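# Place a blue sponge flat on the shelf's top tier

## Task

Set one blue sponge down so that it lies flat on the shelf's top level, without shifting the shelf. Any other sponges already on the shelf must still lie flat and must not touch one another. At the end, no part of the robot may be in contact with any sponge.

## Robot and tools

Robot: two arms on a table, left_arm and right_arm, each ending in a five-finger hand (left_arm has a left hand, the mirror of the right). In the scene frame the origin sits at table-top height halfway between the arms' nominal bases, +z is up, +x points out over the table, and left_arm is on the +y side; image left and right do not match these names. Measured bases: left_arm at (-0.037, +0.324, 0) m, right_arm at (+0.009, -0.279, 0) m, both turned only slightly about z. A camera stand is fixed behind the arms. Two reference images (a page about the five-finger left hand) can be viewed again with show_instructions.

Hand point: a point fixed to the palm, 0.15 m from the wrist mounting face along the fingers and 0.05 m in front of the palm. Its +z runs along straight fingers, +y points out of the palm, +x runs across the palm away from the thumb on the right hand (toward the thumb on the left hand). Straight fingertips reach 0.06-0.07 m past the point and sit 0.06 m behind it along -y. A wrist bracket on the little-finger side can strike objects. Poses and offsets for each arm are in that arm's own base frame; fixed cameras and the table use the scene frame.

A row is 28 numbers, each from -1 to 1, always covering both arms: left dx, dy, dz, rx, ry, rz, then left little, ring, middle, index, thumb_bend, thumb_turn, force_limit, speed; then the same 14 for the right arm. The six pose numbers are an offset, not a pose: a displacement from the arm's Hand target as it was when the action (or move) began, along that arm's base axes, with rotation about the Hand target's position. 1.0 equals 0.6 m for dx, dy, dz and 180 degrees for the rotation vector rx, ry, rz. All rows count from that same start, so resending an offset moves the arm further. Six zeros re-request the current Hand target. Orientation is clipped to 40 degrees from the measured one each step.

Hand numbers are absolute targets: fingers and thumb_bend +1 straight, -1 curled; thumb_turn +1 beside the palm, -1 opposite the fingers (needed to grasp things roughly 0.035-0.065 m thick). force_limit maps -1 to about 0 N and +1 to 10 N (15 N for the two thumb motors). speed rises from near zero at -1 to full speed at +0.48 and above; use -0.94 or lower for a soft grip. A motor only starts if its target changes by at least 0.002. To keep a hand as it is, repeat the last eight hand numbers actually sent to it (or, if none yet, its hand_measured values plus hand_force_limit and hand_speed). To grip harder, raise force_limit and send a more closed target than hand_measured; to loosen, send a more open one.

Tools:
- execute_actions(actions, cameras): actions is a list of up to 15 actions, each a list of up to 15 rows at 1/30 s per row; a short action holds its last row. Each action is 0.5 s. An empty list returns camera images; otherwise name cameras (cam_high, cam_left_wrist, cam_right_wrist, or "all").
- move(target, speed, blend, blocking, cameras): target is one 28-number row or a list of up to 15 rows, every row an offset from the same starting Hand targets. Paths are straight, end together, last 0.5 to 10 s, and do not avoid obstacles or the other arm. speed is top hand speed in m/s (0.002 to 4.3, default 0.25), one value or one per target. blend in m rounds corners between listed targets; 0 stops at each. blocking=false returns after about 0.5 s while the motion continues.
- wait(seconds 0-10, cameras): robot holds its last command.
- stop(cameras): brakes a running move.
- zoom_image(camera, region [x0, y0, x1, y1] in pixels, at most 504 by 504): closer look at the latest image of that camera.
- finished_scene(scene=1): ends the scene permanently.

Results: per arm, end_effector_position (m) and end_effector_quat_wxyz in its base frame, Hand target (the last commanded pose after clipping, which later offsets start from), joint positions, velocities (may read "within noise") and torques (numbers 3 and 4 wrap at ±28 N m). Hand lists hand_measured, hand_stopped_by (moving, target, force, stalled, fault) and hand_load_n, in the same six-motor order; a dropped object shows as hand_load_n near zero. A move adds a "move:" line with the outcome (done, off_target, moving, held, fault) and any limits (paced = pose clipped, held = steps withheld). Resting 1-5 cm off the command, usually low, is normal and not proof of contact; send the remaining gap as an offset if needed.

Cameras: cam_high 672x504 fixed overhead, plus cam_left_wrist and cam_right_wrist, each 672x504.

Avoid: dropping the sponge, letting go of it while moving, fast impacts, hard pushes into the shelf or table, knocking anything off the table, arms pressing or colliding with each other (a hand closing on the other hand counts), routing paths close to an arm's own base, and long holds with a stretched arm or pushes toward unreachable poses, which heat motors and can make an arm collapse for 30-60 s. Faster moves hit harder and overshoot more; approach contact slowly and not far past the surface. Open the hand and lift clear of the sponges before finishing.

Each tool is called after ">>>" as name(argument=value, ...) on one line, values as JSON.

Reference images:

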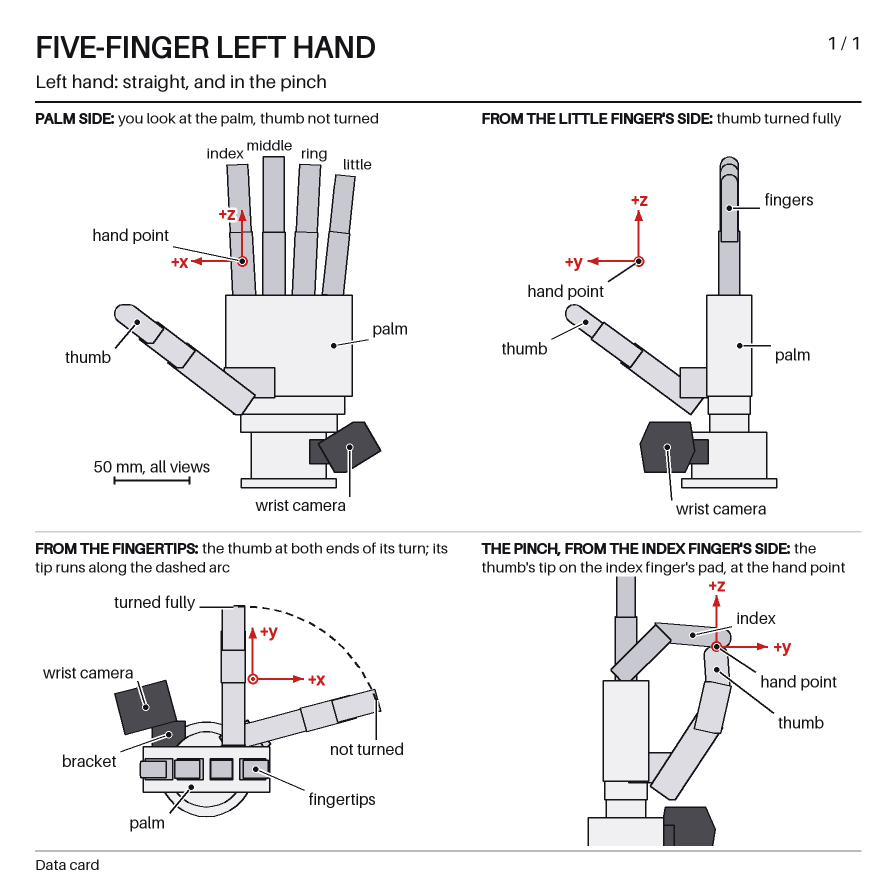

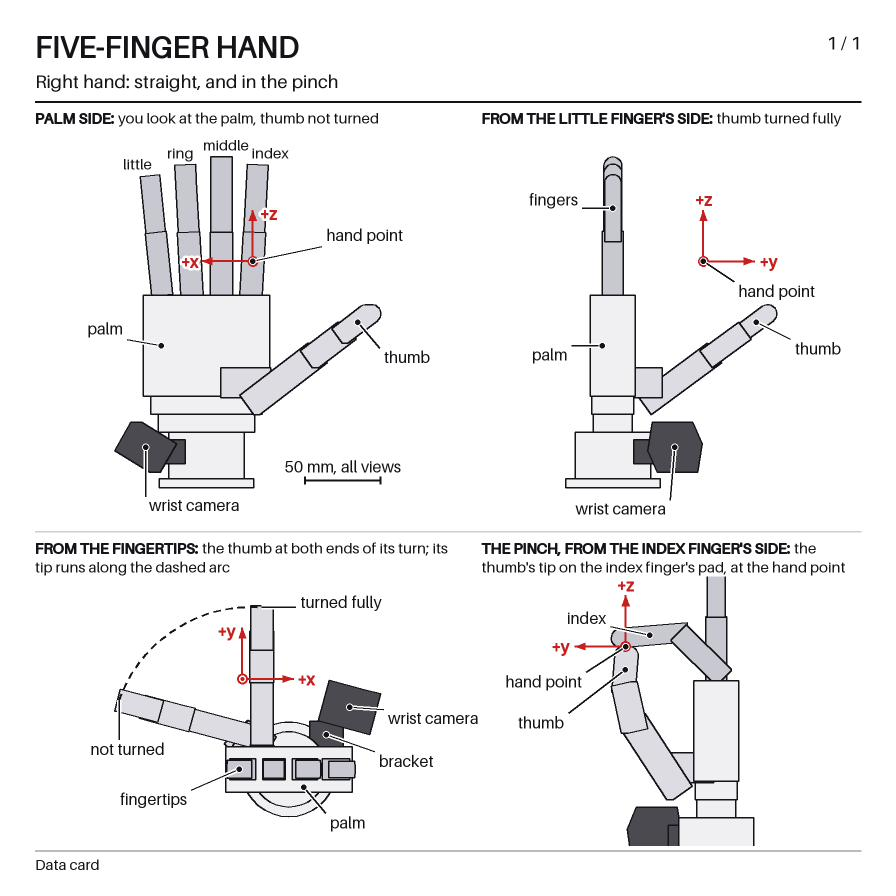

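## Session

>>> execute_actions(actions=[])

Scene clock: 0.00 s.
left_arm: end_effector_position=(+0.3887, +0.1567, +0.1353) hand_measured=(+1.000, +1.000, +1.000, +1.000, +1.000, +1.000) hand_load_n=(+0.0, +0.0, +0.0, +0.0, +0.0, +0.0) hand_stopped_by=(target, target, target, target, target, target) hand_force_limit=0.00 hand_speed=-0.80 end_effector_quat_wxyz=(+0.084, -0.409, +0.904, +0.090) | right_arm: end_effector_position=(+0.5927, +0.3460, +0.2391) hand_measured=(+1.000, +1.000, +1.000, +1.000, +1.000, +1.000) hand_load_n=(+0.0, +0.5, +0.0, +0.0, +0.0, +0.0) hand_stopped_by=(target, target, target, target, target, target) hand_force_limit=0.00 hand_speed=-0.80 end_effector_quat_wxyz=(-0.133, +0.833, -0.507, +0.174)
Joint positions: left_arm=[0.214 1.532 1.231 -1.141 -0.211 0.949] | right_arm=[0.533 2.062 2.271 -1.373 0.177 0.02]
Joint velocities: within noise
Joint torques (N m): no reading
Heat: left arm: hottest wrist pitch 36 °C; right arm: hottest wrist roll 31 °C.
Hand target: left_arm +0.3991, +0.1599, +0.1454; +0.100, -0.409, +0.903, +0.088 | right_arm +0.5990, +0.3490, +0.2665; -0.159, +0.827, -0.506, +0.189

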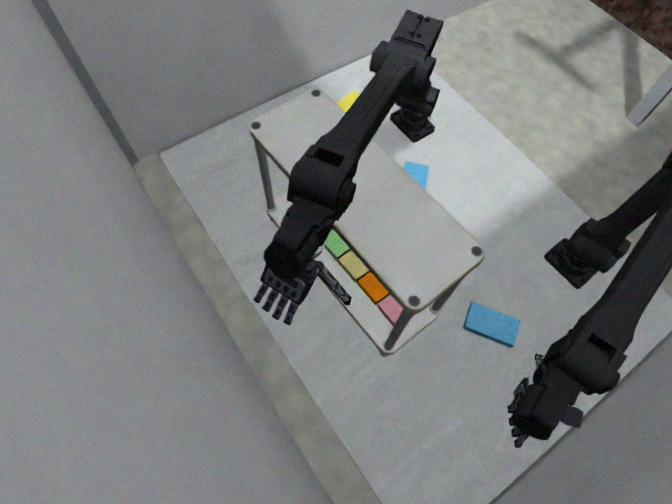

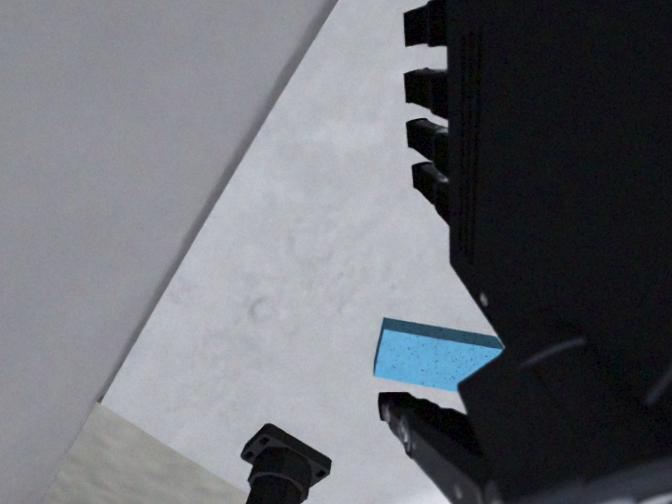

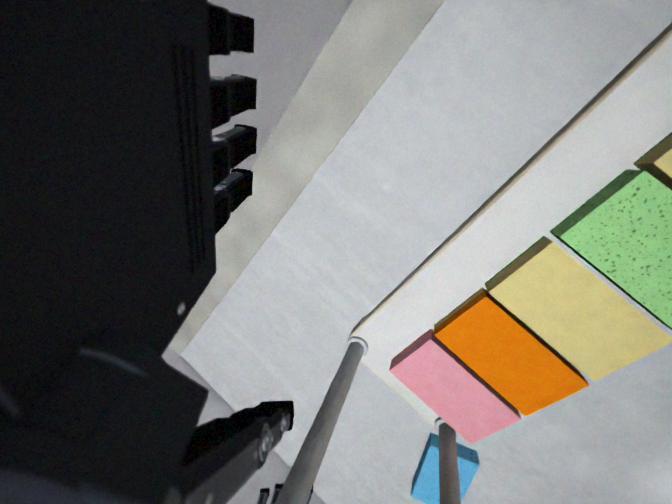

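>>> zoom_image(camera="cam_high", region=[230, 60, 566, 380])

>>> zoom_image(camera="cam_right_wrist", region=[200, 0, 672, 504])

>>> zoom_image(camera="cam_left_wrist", region=[100, 150, 560, 504])

Scaled by 1.500 from the camera's 672x504 image, which has a finer 960x720 frame.

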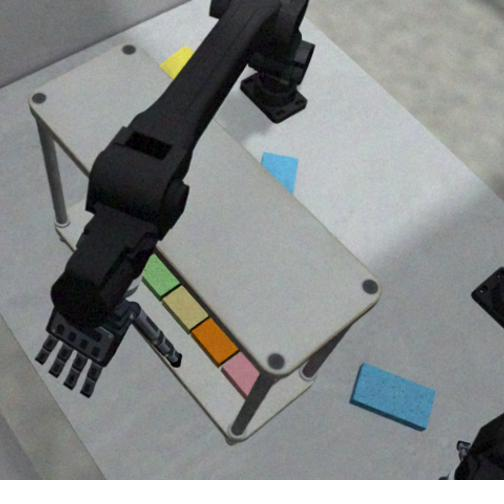

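Scaled by 1.000.

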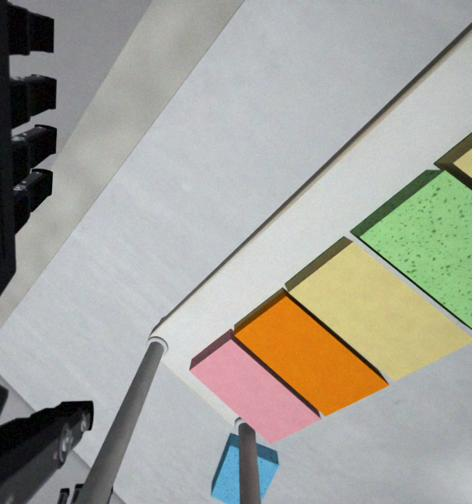

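Scaled by 1.096 from the camera's 672x504 image, which has a finer 960x720 frame.

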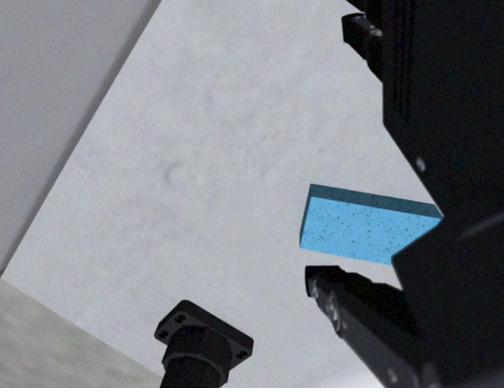

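>>> move(target=[-0.125,-0.318,0.058,-0.116,-0.305,0.317,1,1,1,1,1,-1,0,0,0.15,-0.583,0.033,0,0,-0.167,1,1,1,1,1,1,0,-0.8], speed=0.2, cameras=["all"])

Scene clock: 40.07 s.
left_arm: end_effector_position=(+0.3220, -0.0301, +0.1758) hand_measured=(+1.000, +1.000, +1.000, +1.000, +1.000, -1.000) hand_load_n=(+0.0, +0.0, +0.0, +0.0, +0.0, +0.0) hand_stopped_by=(target, target, target, target, target, target) hand_force_limit=0.00 hand_speed=0.00 end_effector_quat_wxyz=(-0.360, +0.775, -0.476, +0.209) | right_arm: end_effector_position=(+0.6797, +0.0036, +0.2585) hand_measured=(+1.000, +1.000, +1.000, +1.000, +1.000, +1.000) hand_load_n=(+0.0, +0.0, +0.0, +0.0, +0.0, +0.0) hand_stopped_by=(target, target, target, target, target, target) hand_force_limit=0.00 hand_speed=-0.80 end_effector_quat_wxyz=(-0.086, +0.673, -0.705, +0.204)
Joint positions: left_arm=[-0.25 0.754 0.665 -0.776 -0.539 -0.517] | right_arm=[0.01 2.047 2.297 -1.409 0.177 0.02]
Joint torques (N m): left_arm=[0.79 -1.44 7.08 1.36 -0.58 -0.16] | right_arm=[-0.62 -19.84 16.24 0.43 0 -0.05]
Heat: left arm: hottest elbow 38 °C; right arm: hottest elbow 36 °C.
Hand target: left_arm +0.3241, -0.0309, +0.1802; -0.364, +0.776, -0.466, +0.219 | right_arm +0.6890, -0.0008, +0.2863; -0.104, +0.667, -0.703, +0.224
Off the commanded pose: left_arm 0.005 m, 2 deg | right_arm 0.030 m, 3 deg.
move: off_target (right_arm)

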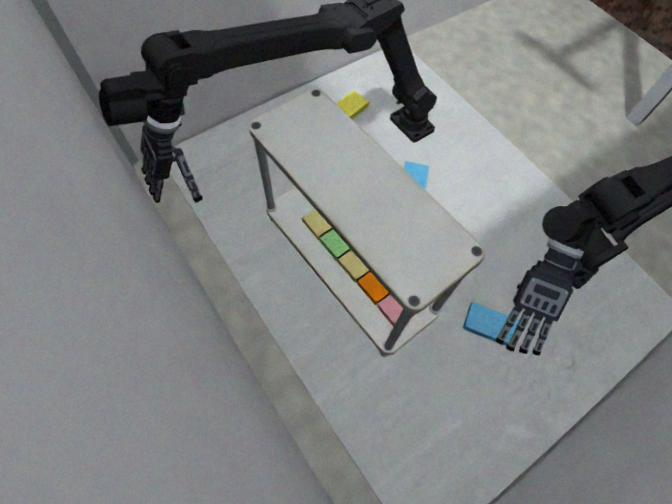

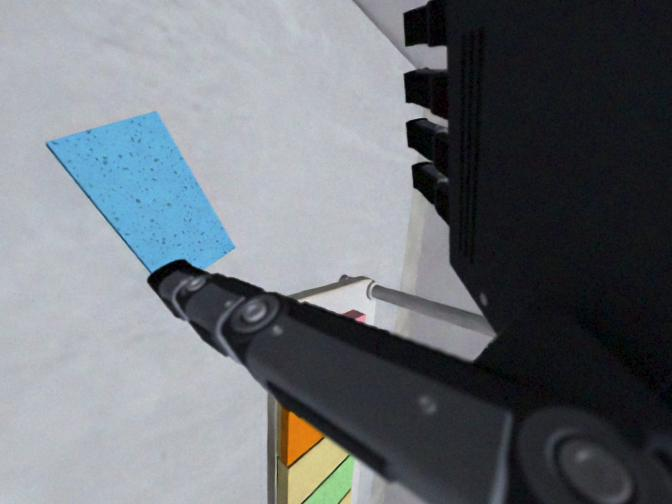

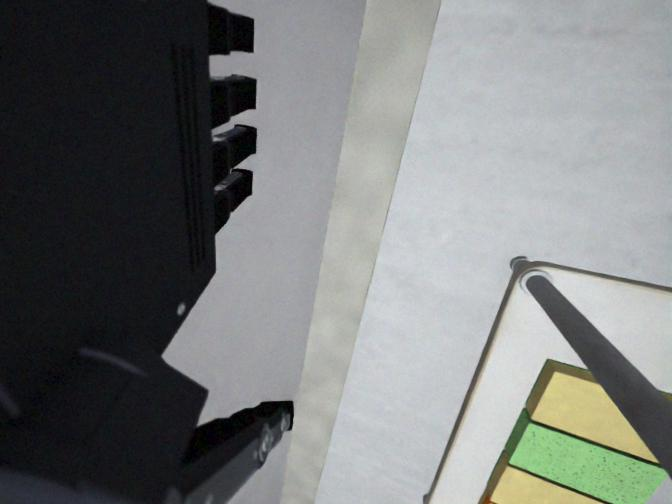

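>>> zoom_image(camera="cam_high", region=[440, 200, 640, 380])

Scaled by 2.520 from the camera's 672x504 image, which has a finer 960x720 frame.

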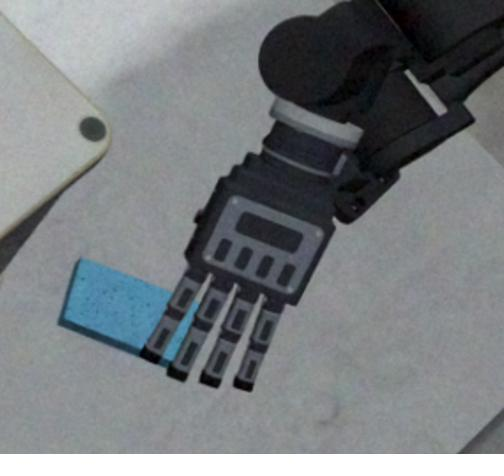

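>>> zoom_image(camera="cam_high", region=[455, 290, 535, 360])

>>> zoom_image(camera="cam_left_wrist", region=[20, 90, 270, 300])

Scaled by 6.300 from the camera's 672x504 image, which has a finer 960x720 frame.

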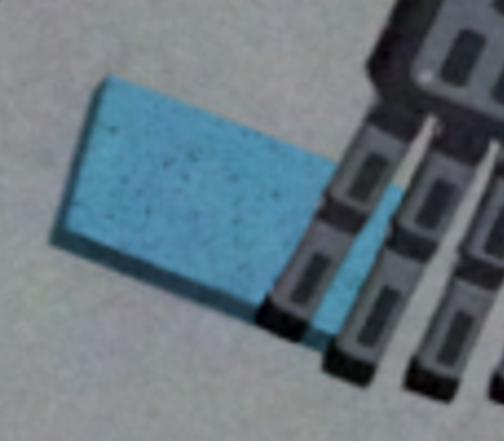

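Scaled by 2.016 from the camera's 672x504 image, which has a finer 960x720 frame.

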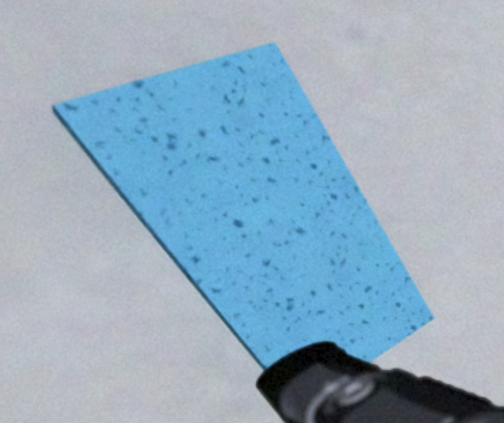

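>>> move(target=[-0.040,0.0048,-0.159,0,0,0,0.9,0.9,0.5,0.5,1,-1,0,0,0,0,0,0,0,0,1,1,1,1,1,1,0,-0.8], speed=0.15, cameras=["all"])

>>> zoom_image(camera="cam_high", region=[440, 240, 580, 380])

>>> zoom_image(camera="cam_left_wrist", region=[0, 0, 504, 504])

Scene clock: 52.80 s.
left_arm: end_effector_position=(+0.2948, -0.0256, +0.0801) hand_measured=(+0.900, +0.900, +0.500, +0.500, +1.000, -1.000) hand_load_n=(+0.0, +0.0, +0.0, +0.0, +0.0, +0.0) hand_stopped_by=(target, target, target, target, target, target) hand_force_limit=0.00 hand_speed=0.00 end_effector_quat_wxyz=(-0.359, +0.776, -0.476, +0.205) | right_arm: end_effector_position=(+0.6797, +0.0047, +0.2585) hand_measured=(+1.000, +1.000, +1.000, +1.000, +1.000, +1.000) hand_load_n=(+0.0, +0.0, +0.0, +0.0, +0.0, +0.0) hand_stopped_by=(target, target, target, target, target, target) hand_force_limit=0.00 hand_speed=-0.80 end_effector_quat_wxyz=(-0.086, +0.674, -0.705, +0.204)
Joint positions: left_arm=[-0.264 0.735 0.405 -0.552 -0.55 -0.533] | right_arm=[0.012 2.047 2.297 -1.409 0.177 0.02]
Joint torques (N m): left_arm=[0.73 -0.26 6.72 1.89 -0.58 -0.17] | right_arm=[-0.91 -19.9 16.25 0.42 0 -0.05]
Heat: left arm: hottest elbow 38 °C; right arm: hottest elbow 38 °C.
Hand target: left_arm +0.3001, -0.0280, +0.0848; -0.364, +0.776, -0.466, +0.219 | right_arm +0.6890, -0.0008, +0.2863; -0.104, +0.667, -0.703, +0.224
Off the commanded pose: left_arm 0.008 m, 2 deg | right_arm 0.030 m, 3 deg.
move: off_target (right_arm)

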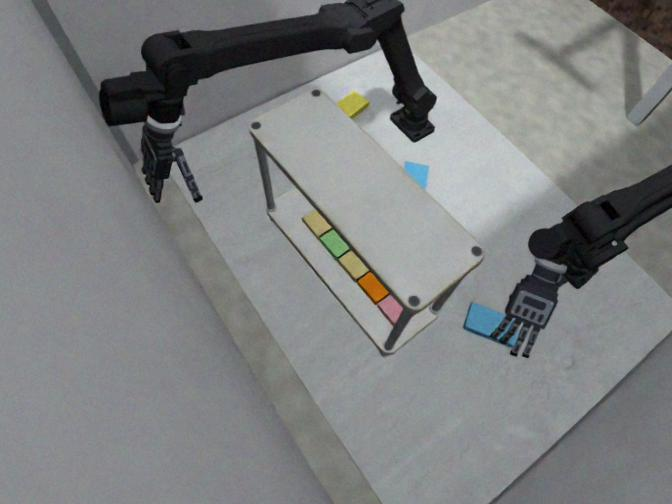

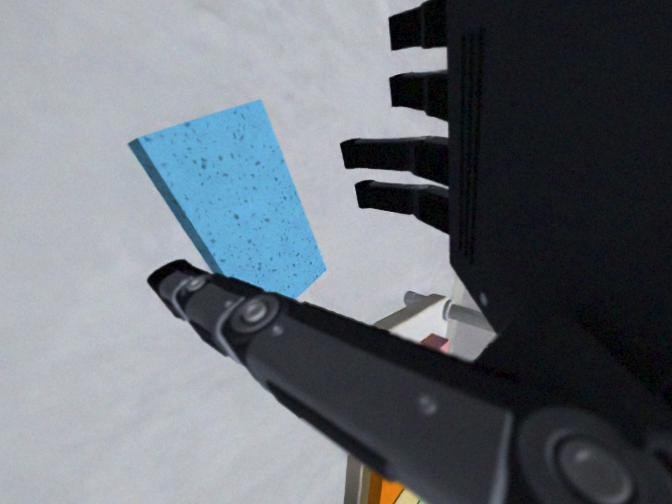

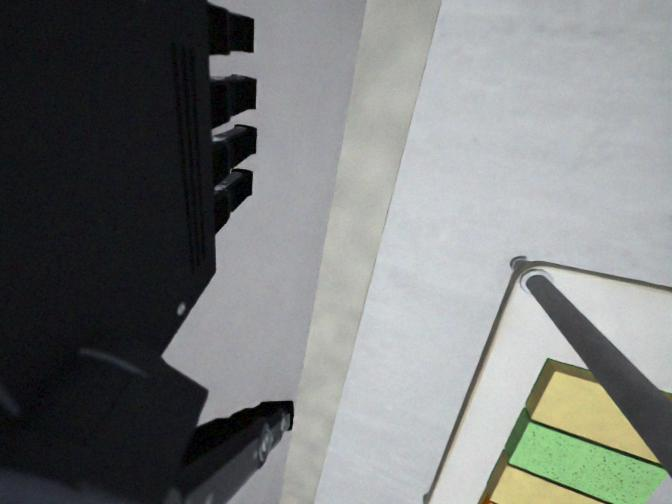

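Scaled by 3.600 from the camera's 672x504 image, which has a finer 960x720 frame.

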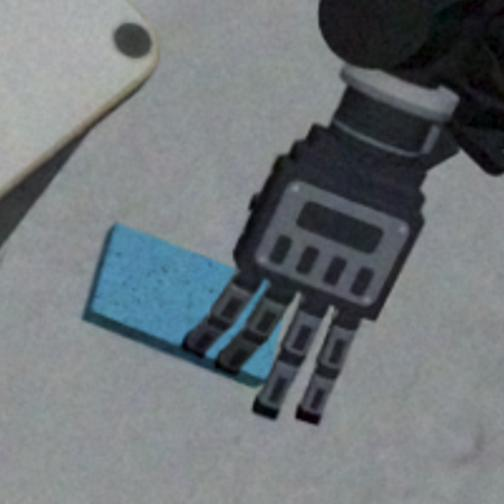

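Scaled by 1.000.

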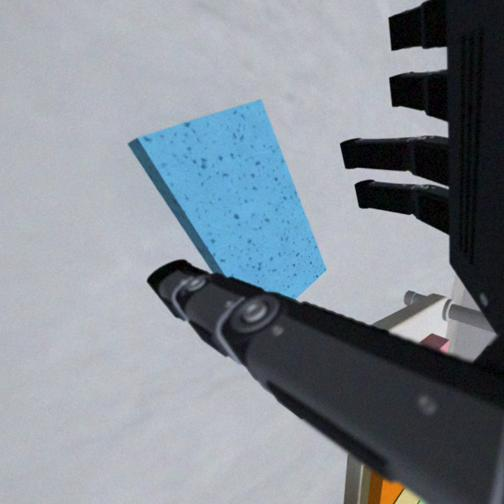

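>>> move(target=[0,0,-0.090,0,0,0,0.9,0.9,0.5,0.5,1,-1,0,0,0,0,0,0,0,0,1,1,1,1,1,1,0,-0.8], speed=0.08, cameras=["cam_high","cam_left_wrist"])

>>> zoom_image(camera="cam_high", region=[440, 240, 580, 380])

Scene clock: 56.60 s.
left_arm: end_effector_position=(+0.2961, -0.0257, +0.0301) hand_measured=(+0.900, +0.900, +0.500, +0.500, +1.000, -1.000) hand_load_n=(+0.0, +0.0, +0.0, +0.0, +0.0, +0.0) hand_stopped_by=(target, target, target, target, target, target) hand_force_limit=0.00 hand_speed=0.00 end_effector_quat_wxyz=(-0.362, +0.776, -0.472, +0.211) | right_arm: end_effector_position=(+0.6797, +0.0047, +0.2585) hand_measured=(+1.000, +1.000, +1.000, +1.000, +1.000, +1.000) hand_load_n=(+0.0, +0.0, +0.0, +0.0, +0.0, +0.0) hand_stopped_by=(target, target, target, target, target, target) hand_force_limit=0.00 hand_speed=-0.80 end_effector_quat_wxyz=(-0.086, +0.674, -0.705, +0.204)
Joint positions: left_arm=[-0.264 0.84 0.292 -0.319 -0.551 -0.534] | right_arm=[0.012 2.047 2.297 -1.409 0.177 0.02]
Joint torques (N m): left_arm=[0.79 0.5 6.17 1.84 -0.56 -0.15] | right_arm=[-0.97 -19.84 16.24 0.43 0 -0.05]
Heat: left arm: hottest elbow 38 °C; right arm: hottest elbow 38 °C.
Hand target: left_arm +0.3001, -0.0280, +0.0308; -0.364, +0.776, -0.466, +0.219 | right_arm +0.6890, -0.0008, +0.2863; -0.104, +0.667, -0.703, +0.224
Off the commanded pose: left_arm 0.005 m, 1 deg | right_arm 0.030 m, 3 deg.
move: off_target (right_arm)
Images, in order (width x height): cam_high 672x504, cam_left_wrist 672x504.

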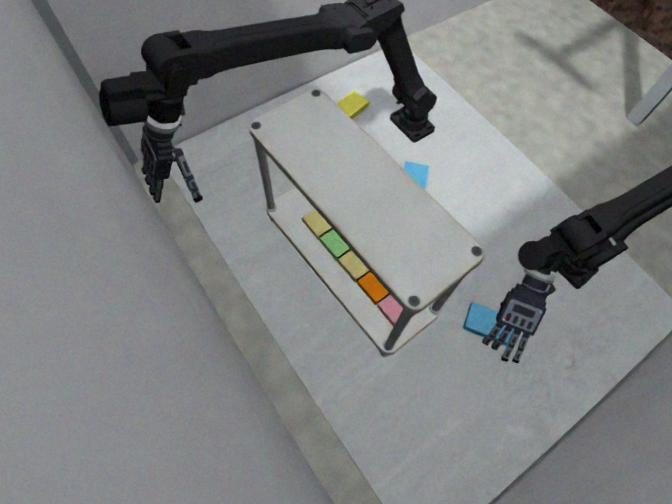

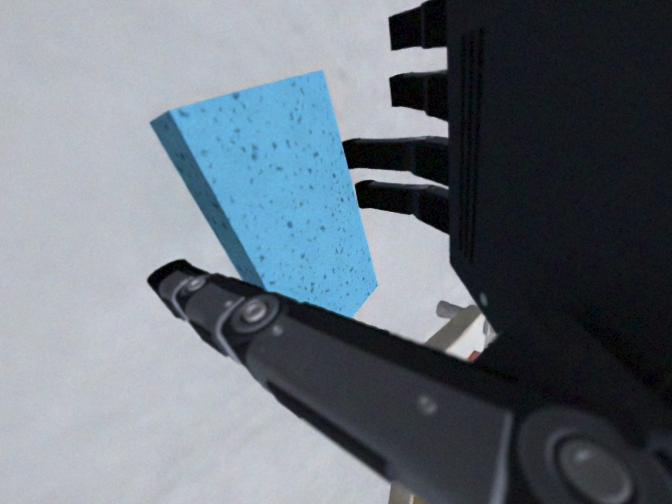

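Scaled by 3.600 from the camera's 672x504 image, which has a finer 960x720 frame.

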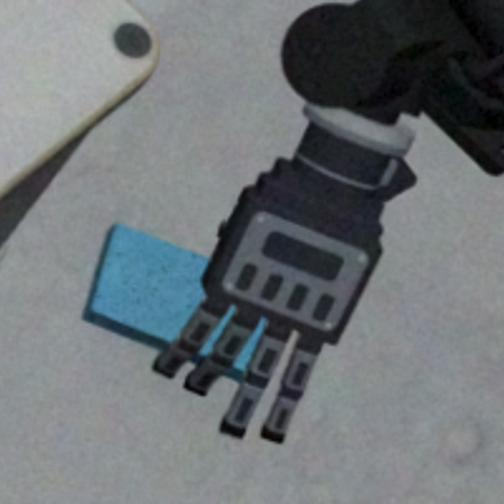

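>>> move(target=[[0,0,-0.0117,0,0,0,0.9,0.9,0.5,0.5,1,-1,0,0,0,0,0,0,0,0,1,1,1,1,1,1,0,-0.8],[0.0267,0.003,-0.0117,0,0,0,0.9,0.9,0.3,0.3,1,-1,-0.4,-0.6,0,0,0,0,0,0,1,1,1,1,1,1,0,-0.8]], speed=0.05, cameras=["cam_high","cam_left_wrist"])

>>> zoom_image(camera="cam_high", region=[440, 240, 580, 380])

Scene clock: 61.77 s.
left_arm: end_effector_position=(+0.3061, -0.0243, +0.0220) hand_measured=(+0.900, +0.900, +0.470, +0.300, +1.000, -1.000) hand_load_n=(+0.0, +0.0, -4.0, +0.0, +0.0, +0.0) hand_stopped_by=(target, target, force, target, target, target) hand_force_limit=-0.40 hand_speed=-0.60 end_effector_quat_wxyz=(-0.369, +0.775, -0.466, +0.216) | right_arm: end_effector_position=(+0.6797, +0.0047, +0.2585) hand_measured=(+1.000, +1.000, +1.000, +1.000, +1.000, +1.000) hand_load_n=(+0.0, +0.0, +0.0, +0.0, +0.0, +0.0) hand_stopped_by=(target, target, target, target, target, target) hand_force_limit=0.00 hand_speed=-0.80 end_effector_quat_wxyz=(-0.086, +0.674, -0.705, +0.204)
Joint positions: left_arm=[-0.257 0.903 0.281 -0.224 -0.559 -0.528] | right_arm=[0.012 2.047 2.297 -1.409 0.177 0.02]
Joint torques (N m): left_arm=[2.02 1.79 7.76 1.65 0.13 0.12] | right_arm=[-0.91 -19.84 16.25 0.43 0 -0.05]
Heat: left arm: hottest elbow 38 °C; right arm: hottest elbow 39 °C.
Hand target: left_arm +0.3162, -0.0262, +0.0238; -0.364, +0.776, -0.466, +0.219 | right_arm +0.6890, -0.0008, +0.2863; -0.104, +0.667, -0.703, +0.224
Off the commanded pose: left_arm 0.010 m, 1 deg | right_arm 0.030 m, 3 deg.
move: off_target (right_arm); target 2's new numbers were sent with left_arm's hand 0.012 m and 1 deg from that target
Images, in order (width x height): cam_high 672x504, cam_left_wrist 672x504.

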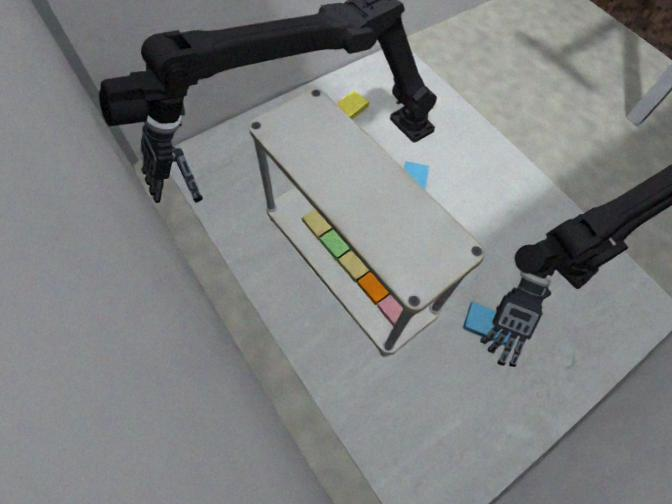

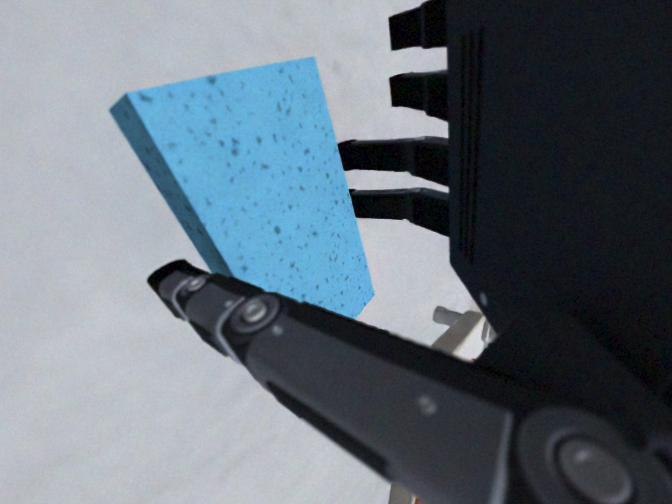

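Scaled by 3.600 from the camera's 672x504 image, which has a finer 960x720 frame.

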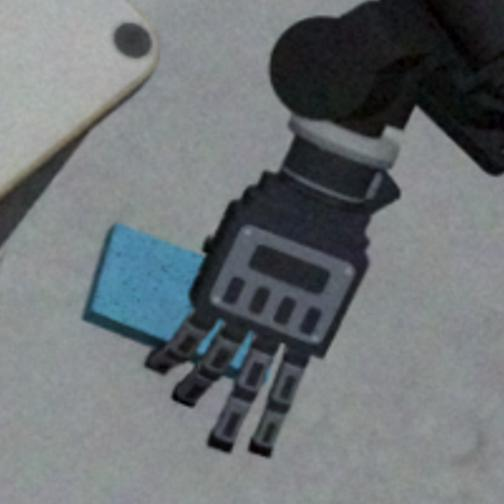

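>>> move(target=[0.0,0,0.0125,0,0,0,0.9,0.9,0.5,0.3,1,-1,-0.4,-0.6,0,0,0,0,0,0,1,1,1,1,1,1,0,-0.8], speed=0.05, cameras=["cam_high","cam_left_wrist"])

>>> zoom_image(camera="cam_high", region=[440, 240, 580, 380])

Scene clock: 65.10 s.
left_arm: end_effector_position=(+0.3066, -0.0250, +0.0217) hand_measured=(+0.900, +0.900, +0.500, +0.300, +1.000, -1.000) hand_load_n=(+0.0, +0.0, -3.0, +0.0, +0.0, +0.0) hand_stopped_by=(target, target, target, target, target, target) hand_force_limit=-0.40 hand_speed=-0.60 end_effector_quat_wxyz=(-0.367, +0.775, -0.468, +0.214) | right_arm: end_effector_position=(+0.6797, +0.0047, +0.2585) hand_measured=(+1.000, +1.000, +1.000, +1.000, +1.000, +1.000) hand_load_n=(+0.0, +0.0, +0.0, +0.0, +0.0, +0.0) hand_stopped_by=(target, target, target, target, target, target) hand_force_limit=0.00 hand_speed=-0.80 end_effector_quat_wxyz=(-0.086, +0.674, -0.705, +0.204)
Joint positions: left_arm=[-0.257 0.91 0.287 -0.23 -0.556 -0.528] | right_arm=[0.012 2.047 2.297 -1.409 0.177 0.02]
Joint torques (N m): left_arm=[2.2 -0.32 8.27 0.4 0.04 0.13] | right_arm=[-0.97 -19.9 16.24 0.43 0 -0.05]
Heat: left arm: hottest elbow 39 °C; right arm: hottest elbow 39 °C.
Hand target: left_arm +0.3162, -0.0262, +0.0313; -0.364, +0.776, -0.466, +0.219 | right_arm +0.6890, -0.0008, +0.2863; -0.104, +0.667, -0.703, +0.224
Off the commanded pose: left_arm 0.014 m, 1 deg | right_arm 0.030 m, 3 deg.
move: off_target (left_arm, right_arm)
Images, in order (width x height): cam_high 672x504, cam_left_wrist 672x504.

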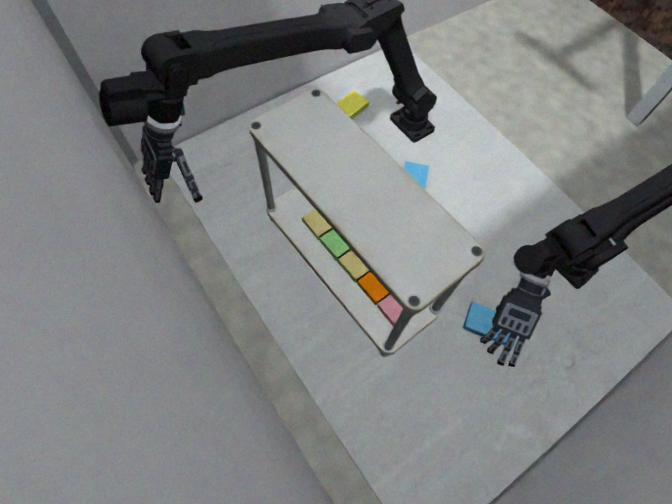

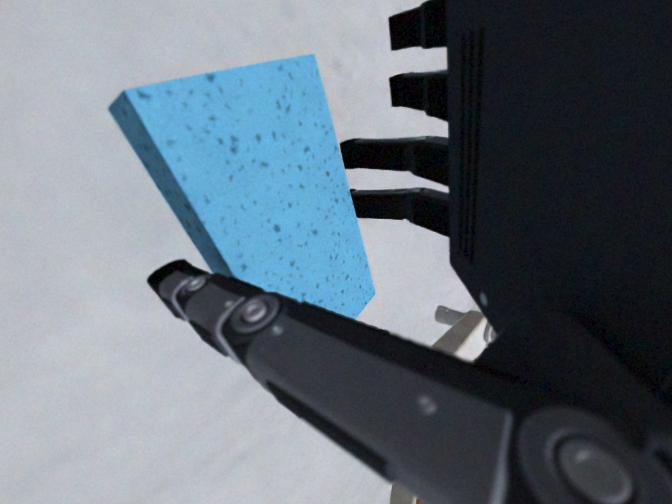

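Scaled by 3.600 from the camera's 672x504 image, which has a finer 960x720 frame.

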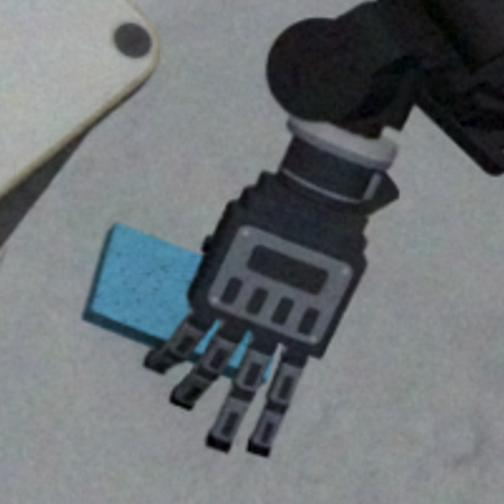

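>>> move(target=[0.0,0,0.02,0,0,0,0.9,0.9,0.5,0.3,1,-1,-0.4,-0.6,0,0,0,0,0,0,1,1,1,1,1,1,0,-0.8], speed=0.05, cameras=["cam_high"])

>>> zoom_image(camera="cam_high", region=[440, 240, 580, 380])

Scene clock: 68.30 s.
left_arm: end_effector_position=(+0.3015, -0.0246, +0.0236) hand_measured=(+0.900, +0.900, +0.500, +0.300, +1.000, -1.000) hand_load_n=(+0.0, +0.0, +1.5, +0.0, +0.0, +0.0) hand_stopped_by=(target, target, target, target, target, target) hand_force_limit=-0.40 hand_speed=-0.60 end_effector_quat_wxyz=(-0.359, +0.779, -0.471, +0.206) | right_arm: end_effector_position=(+0.6797, +0.0047, +0.2585) hand_measured=(+1.000, +1.000, +1.000, +1.000, +1.000, +1.000) hand_load_n=(+0.0, +0.0, +0.0, +0.0, +0.0, +0.0) hand_stopped_by=(target, target, target, target, target, target) hand_force_limit=0.00 hand_speed=-0.80 end_effector_quat_wxyz=(-0.086, +0.674, -0.705, +0.204)
Joint positions: left_arm=[-0.252 0.892 0.298 -0.283 -0.545 -0.534] | right_arm=[0.012 2.047 2.297 -1.409 0.177 0.02]
Joint torques (N m): left_arm=[1.85 -1.85 9.17 0.31 -0.14 0.14] | right_arm=[-0.91 -19.84 16.25 0.43 0 -0.05]
Heat: left arm: hottest elbow 39 °C; right arm: hottest elbow 40 °C.
Hand target: left_arm +0.3162, -0.0262, +0.0433; -0.364, +0.776, -0.466, +0.219 | right_arm +0.6890, -0.0008, +0.2863; -0.104, +0.667, -0.703, +0.224
Off the commanded pose: left_arm 0.025 m, 2 deg | right_arm 0.030 m, 3 deg.
move: off_target (left_arm, right_arm)
Images, in order (width x height): cam_high 672x504.

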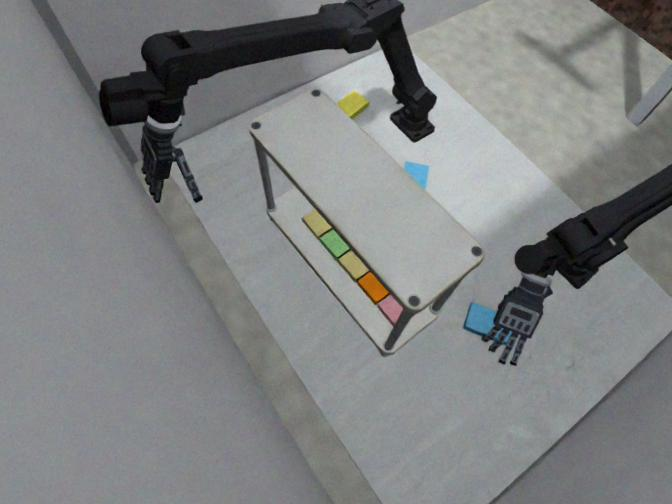

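Scaled by 3.600 from the camera's 672x504 image, which has a finer 960x720 frame.

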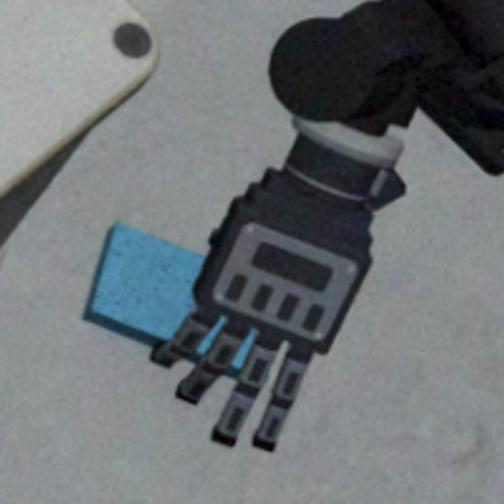

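>>> move(target=[0.0,0,0.015,0,0,0,0.9,0.9,0.5,0.5,1,-1,-0.4,-0.6,0,0,0,0,0,0,1,1,1,1,1,1,0,-0.8], speed=0.08, cameras=[])

Scene clock: 71.33 s.
left_arm: end_effector_position=(+0.2953, -0.0246, +0.0250) hand_measured=(+0.900, +0.900, +0.500, +0.500, +1.000, -1.000) hand_load_n=(+0.0, +0.0, +0.0, +0.0, +0.0, +0.0) hand_stopped_by=(target, target, target, target, target, target) hand_force_limit=-0.40 hand_speed=-0.60 end_effector_quat_wxyz=(-0.355, +0.780, -0.477, +0.197) | right_arm: end_effector_position=(+0.6797, +0.0047, +0.2585) hand_measured=(+1.000, +1.000, +1.000, +1.000, +1.000, +1.000) hand_load_n=(+0.0, +0.0, +0.0, +0.0, +0.0, +0.0) hand_stopped_by=(target, target, target, target, target, target) hand_force_limit=0.00 hand_speed=-0.80 end_effector_quat_wxyz=(-0.086, +0.674, -0.705, +0.204)
Joint positions: left_arm=[-0.255 0.872 0.304 -0.331 -0.542 -0.534] | right_arm=[0.012 2.047 2.297 -1.409 0.177 0.02]
Joint torques (N m): left_arm=[1.96 -1.85 9.98 0.59 -0.21 0.13] | right_arm=[-0.97 -19.84 16.25 0.42 -0.01 -0.05]
Heat: left arm: hottest elbow 40 °C; right arm: hottest elbow 40 °C.
Hand target: left_arm +0.3162, -0.0262, +0.0523; -0.364, +0.776, -0.466, +0.219 | right_arm +0.6890, -0.0008, +0.2863; -0.104, +0.667, -0.703, +0.224
Off the commanded pose: left_arm 0.034 m, 3 deg | right_arm 0.030 m, 3 deg.
move: off_target (left_arm, right_arm)
No camera images: "cameras" was empty.

>>> move(target=[[-0.0103,-0.0013,0.08,0,0,0,0.9,0.9,0.5,0.5,1,-1,-0.4,-0.6,0,0,0,0,0,0,1,1,1,1,1,1,0,-0.8],[-0.0103,-0.0013,-0.0405,0,0,0,0.9,0.9,0.5,0.5,1,-1,-0.4,-0.6,0,0,0,0,0,0,1,1,1,1,1,1,0,-0.8]], speed=[0.12,0.06], cameras=["cam_high","cam_left_wrist"])

>>> zoom_image(camera="cam_high", region=[440, 240, 580, 380])

Scene clock: 77.87 s.
left_arm: end_effector_position=(+0.3064, -0.0270, +0.0276) hand_measured=(+0.900, +0.900, +0.500, +0.500, +1.000, -1.000) hand_load_n=(+0.0, -0.5, +0.0, +0.0, +0.0, +0.0) hand_stopped_by=(target, target, target, target, target, target) hand_force_limit=-0.40 hand_speed=-0.60 end_effector_quat_wxyz=(-0.360, +0.778, -0.469, +0.215) | right_arm: end_effector_position=(+0.6797, +0.0047, +0.2585) hand_measured=(+1.000, +1.000, +1.000, +1.000, +1.000, +1.000) hand_load_n=(+0.0, +0.0, +0.0, +0.0, +0.0, +0.0) hand_stopped_by=(target, target, target, target, target, target) hand_force_limit=0.00 hand_speed=-0.80 end_effector_quat_wxyz=(-0.086, +0.674, -0.705, +0.204)
Joint positions: left_arm=[-0.254 0.892 0.303 -0.27 -0.542 -0.534] | right_arm=[0.012 2.047 2.297 -1.409 0.177 0.02]
Joint torques (N m): left_arm=[1.26 -0.15 6.02 1.84 -0.47 0.02] | right_arm=[-0.97 -19.9 16.25 0.43 0 -0.05]
Heat: left arm: hottest elbow 41 °C; right arm: hottest elbow 41 °C.
Hand target: left_arm +0.3100, -0.0270, +0.0280; -0.364, +0.776, -0.466, +0.219 | right_arm +0.6890, -0.0008, +0.2863; -0.104, +0.667, -0.703, +0.224
Off the commanded pose: left_arm 0.004 m, 1 deg | right_arm 0.030 m, 3 deg.
move: off_target (right_arm)
Images, in order (width x height): cam_high 672x504, cam_left_wrist 672x504.

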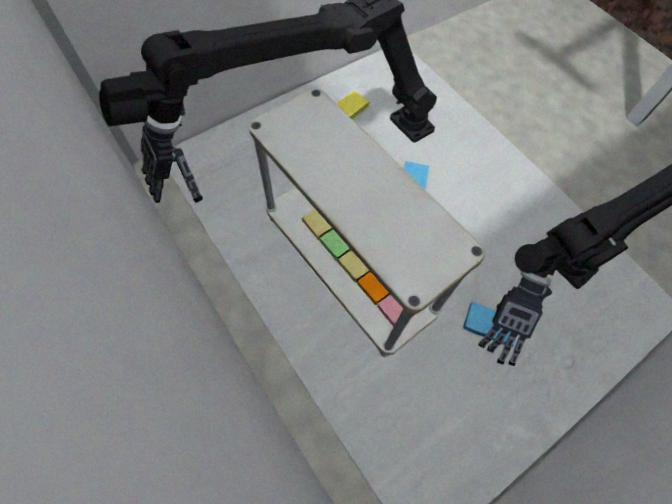

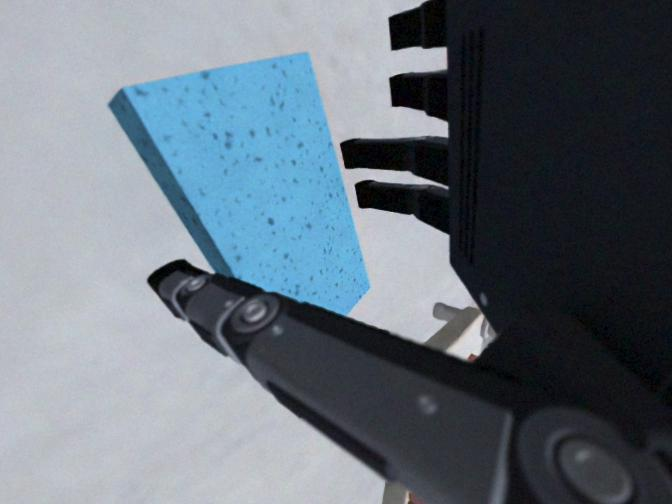

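Scaled by 3.600 from the camera's 672x504 image, which has a finer 960x720 frame.

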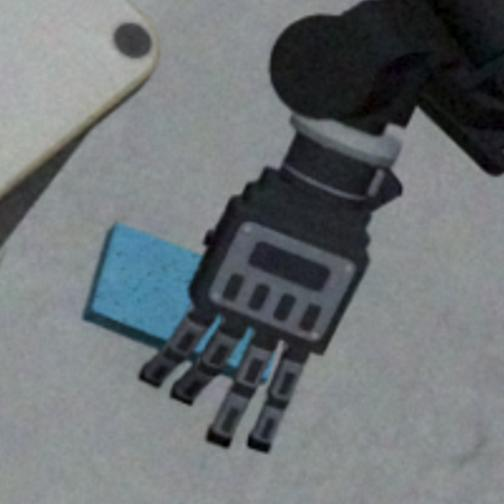

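>>> move(target=[[0,0,-0.006,0,0,0,0.9,0.9,0.5,0.5,1,-1,-0.4,-0.6,0,0,0,0,0,0,1,1,1,1,1,1,0,-0.8],[0,0,-0.006,0,0,0,0.9,0.9,-0.15,-0.15,1,-1,-0.4,-0.85,0,0,0,0,0,0,1,1,1,1,1,1,0,-0.8]], speed=[0.03,0.06], cameras=["cam_high","cam_left_wrist"])

>>> zoom_image(camera="cam_high", region=[440, 240, 580, 380])

Scene clock: 82.43 s.
left_arm: end_effector_position=(+0.3088, -0.0251, +0.0255) hand_measured=(+0.900, +0.900, +0.126, +0.114, +1.000, -1.000) hand_load_n=(+0.0, +0.0, +4.0, +7.0, +1.5, -2.0) hand_stopped_by=(target, target, force, force, target, target) hand_force_limit=-0.40 hand_speed=-0.85 end_effector_quat_wxyz=(-0.363, +0.779, -0.464, +0.217) | right_arm: end_effector_position=(+0.6797, +0.0047, +0.2585) hand_measured=(+1.000, +1.000, +1.000, +1.000, +1.000, +1.000) hand_load_n=(+0.0, +0.0, +0.0, +0.0, +0.0, +0.0) hand_stopped_by=(target, target, target, target, target, target) hand_force_limit=0.00 hand_speed=-0.80 end_effector_quat_wxyz=(-0.086, +0.674, -0.705, +0.204)
Joint positions: left_arm=[-0.247 0.904 0.296 -0.242 -0.545 -0.534] | right_arm=[0.012 2.047 2.297 -1.409 0.177 0.02]
Joint torques (N m): left_arm=[1.08 -0.03 5.93 1.51 -0.4 0.01] | right_arm=[-0.97 -19.84 16.25 0.42 0 -0.05]
Heat: left arm: hottest elbow 40 °C; right arm: hottest elbow 41 °C.
Hand target: left_arm +0.3100, -0.0270, +0.0244; -0.364, +0.776, -0.466, +0.219 | right_arm +0.6890, -0.0008, +0.2863; -0.104, +0.667, -0.703, +0.224
Off the commanded pose: left_arm 0.003 m, 0 deg | right_arm 0.030 m, 3 deg.
move: off_target (right_arm)
Images, in order (width x height): cam_high 672x504, cam_left_wrist 672x504.

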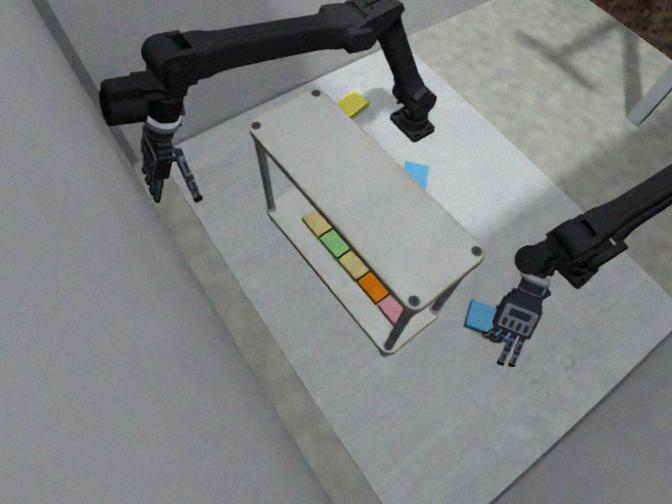

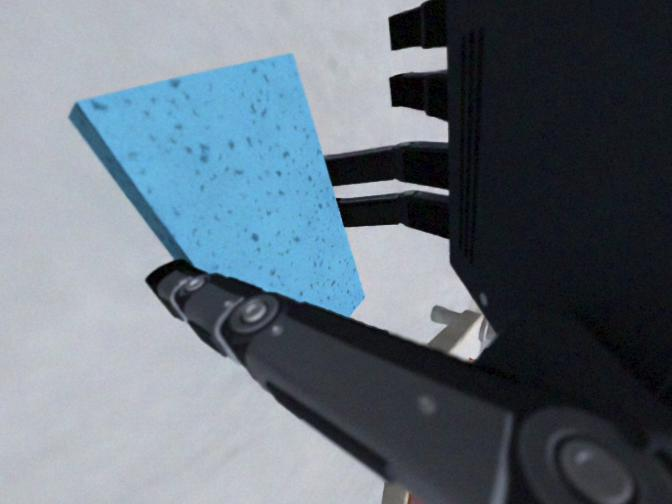

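Scaled by 3.600 from the camera's 672x504 image, which has a finer 960x720 frame.

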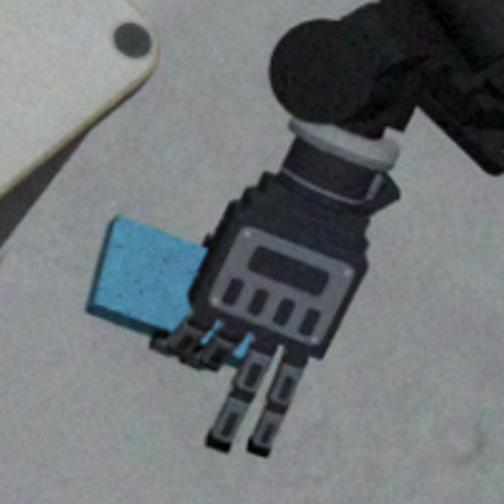

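>>> move(target=[0,0,0.1,0,0,0,0.9,0.9,-0.15,-0.15,1,-1,-0.4,-0.85,0,0,0,0,0,0,1,1,1,1,1,1,0,-0.8], speed=0.08, cameras=["cam_high","cam_left_wrist"])

>>> zoom_image(camera="cam_high", region=[440, 240, 580, 380])

Scene clock: 85.70 s.
left_arm: end_effector_position=(+0.2902, -0.0208, +0.0531) hand_measured=(+0.900, +0.900, +0.126, +0.114, +1.000, -1.000) hand_load_n=(+0.0, +0.0, +4.5, +7.0, +1.5, -2.0) hand_stopped_by=(target, target, force, force, target, target) hand_force_limit=-0.40 hand_speed=-0.85 end_effector_quat_wxyz=(-0.355, +0.782, -0.476, +0.191) | right_arm: end_effector_position=(+0.6797, +0.0047, +0.2585) hand_measured=(+1.000, +1.000, +1.000, +1.000, +1.000, +1.000) hand_load_n=(+0.0, +0.0, -0.5, +0.0, +0.0, +0.0) hand_stopped_by=(target, target, target, target, target, target) hand_force_limit=0.00 hand_speed=-0.80 end_effector_quat_wxyz=(-0.086, +0.674, -0.705, +0.204)
Joint positions: left_arm=[-0.249 0.783 0.358 -0.484 -0.545 -0.534] | right_arm=[0.012 2.047 2.297 -1.409 0.177 0.02]
Joint torques (N m): left_arm=[1.26 -1.2 10.67 0.62 -0.38 0.03] | right_arm=[-0.97 -19.9 16.24 0.42 0 -0.05]
Heat: left arm: hottest elbow 40 °C; right arm: hottest elbow 42 °C.
Hand target: left_arm +0.3100, -0.0270, +0.0844; -0.364, +0.776, -0.466, +0.219 | right_arm +0.6890, -0.0008, +0.2863; -0.104, +0.667, -0.703, +0.224
Off the commanded pose: left_arm 0.037 m, 4 deg | right_arm 0.030 m, 3 deg.
move: off_target (left_arm, right_arm)
Images, in order (width x height): cam_high 672x504, cam_left_wrist 672x504.

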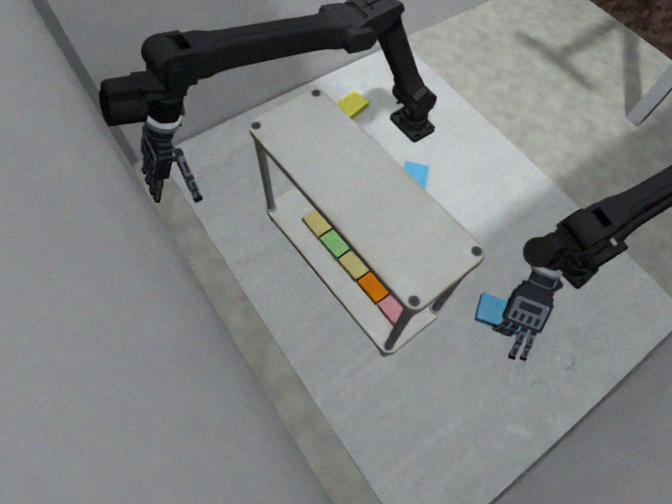

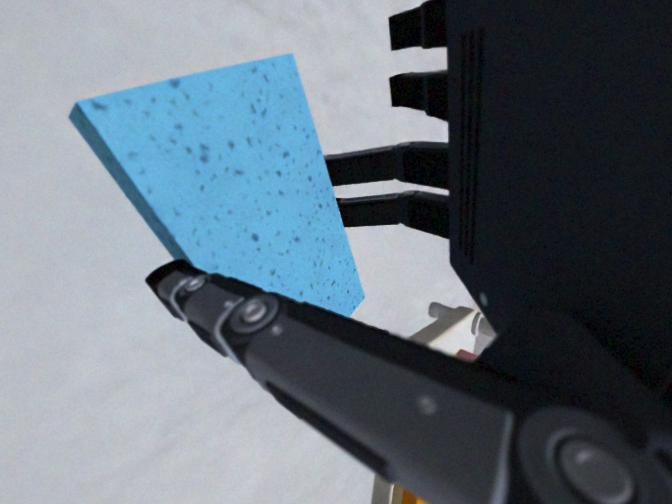

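Scaled by 3.600 from the camera's 672x504 image, which has a finer 960x720 frame.

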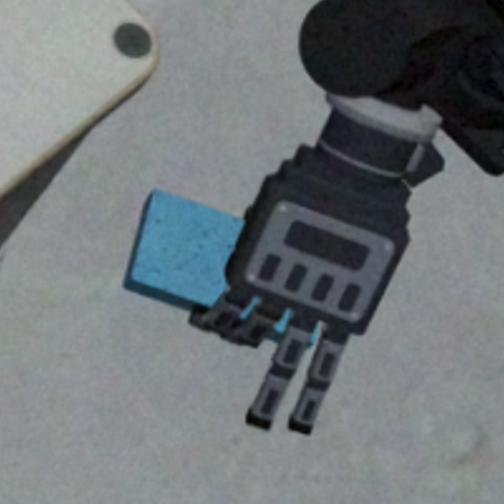

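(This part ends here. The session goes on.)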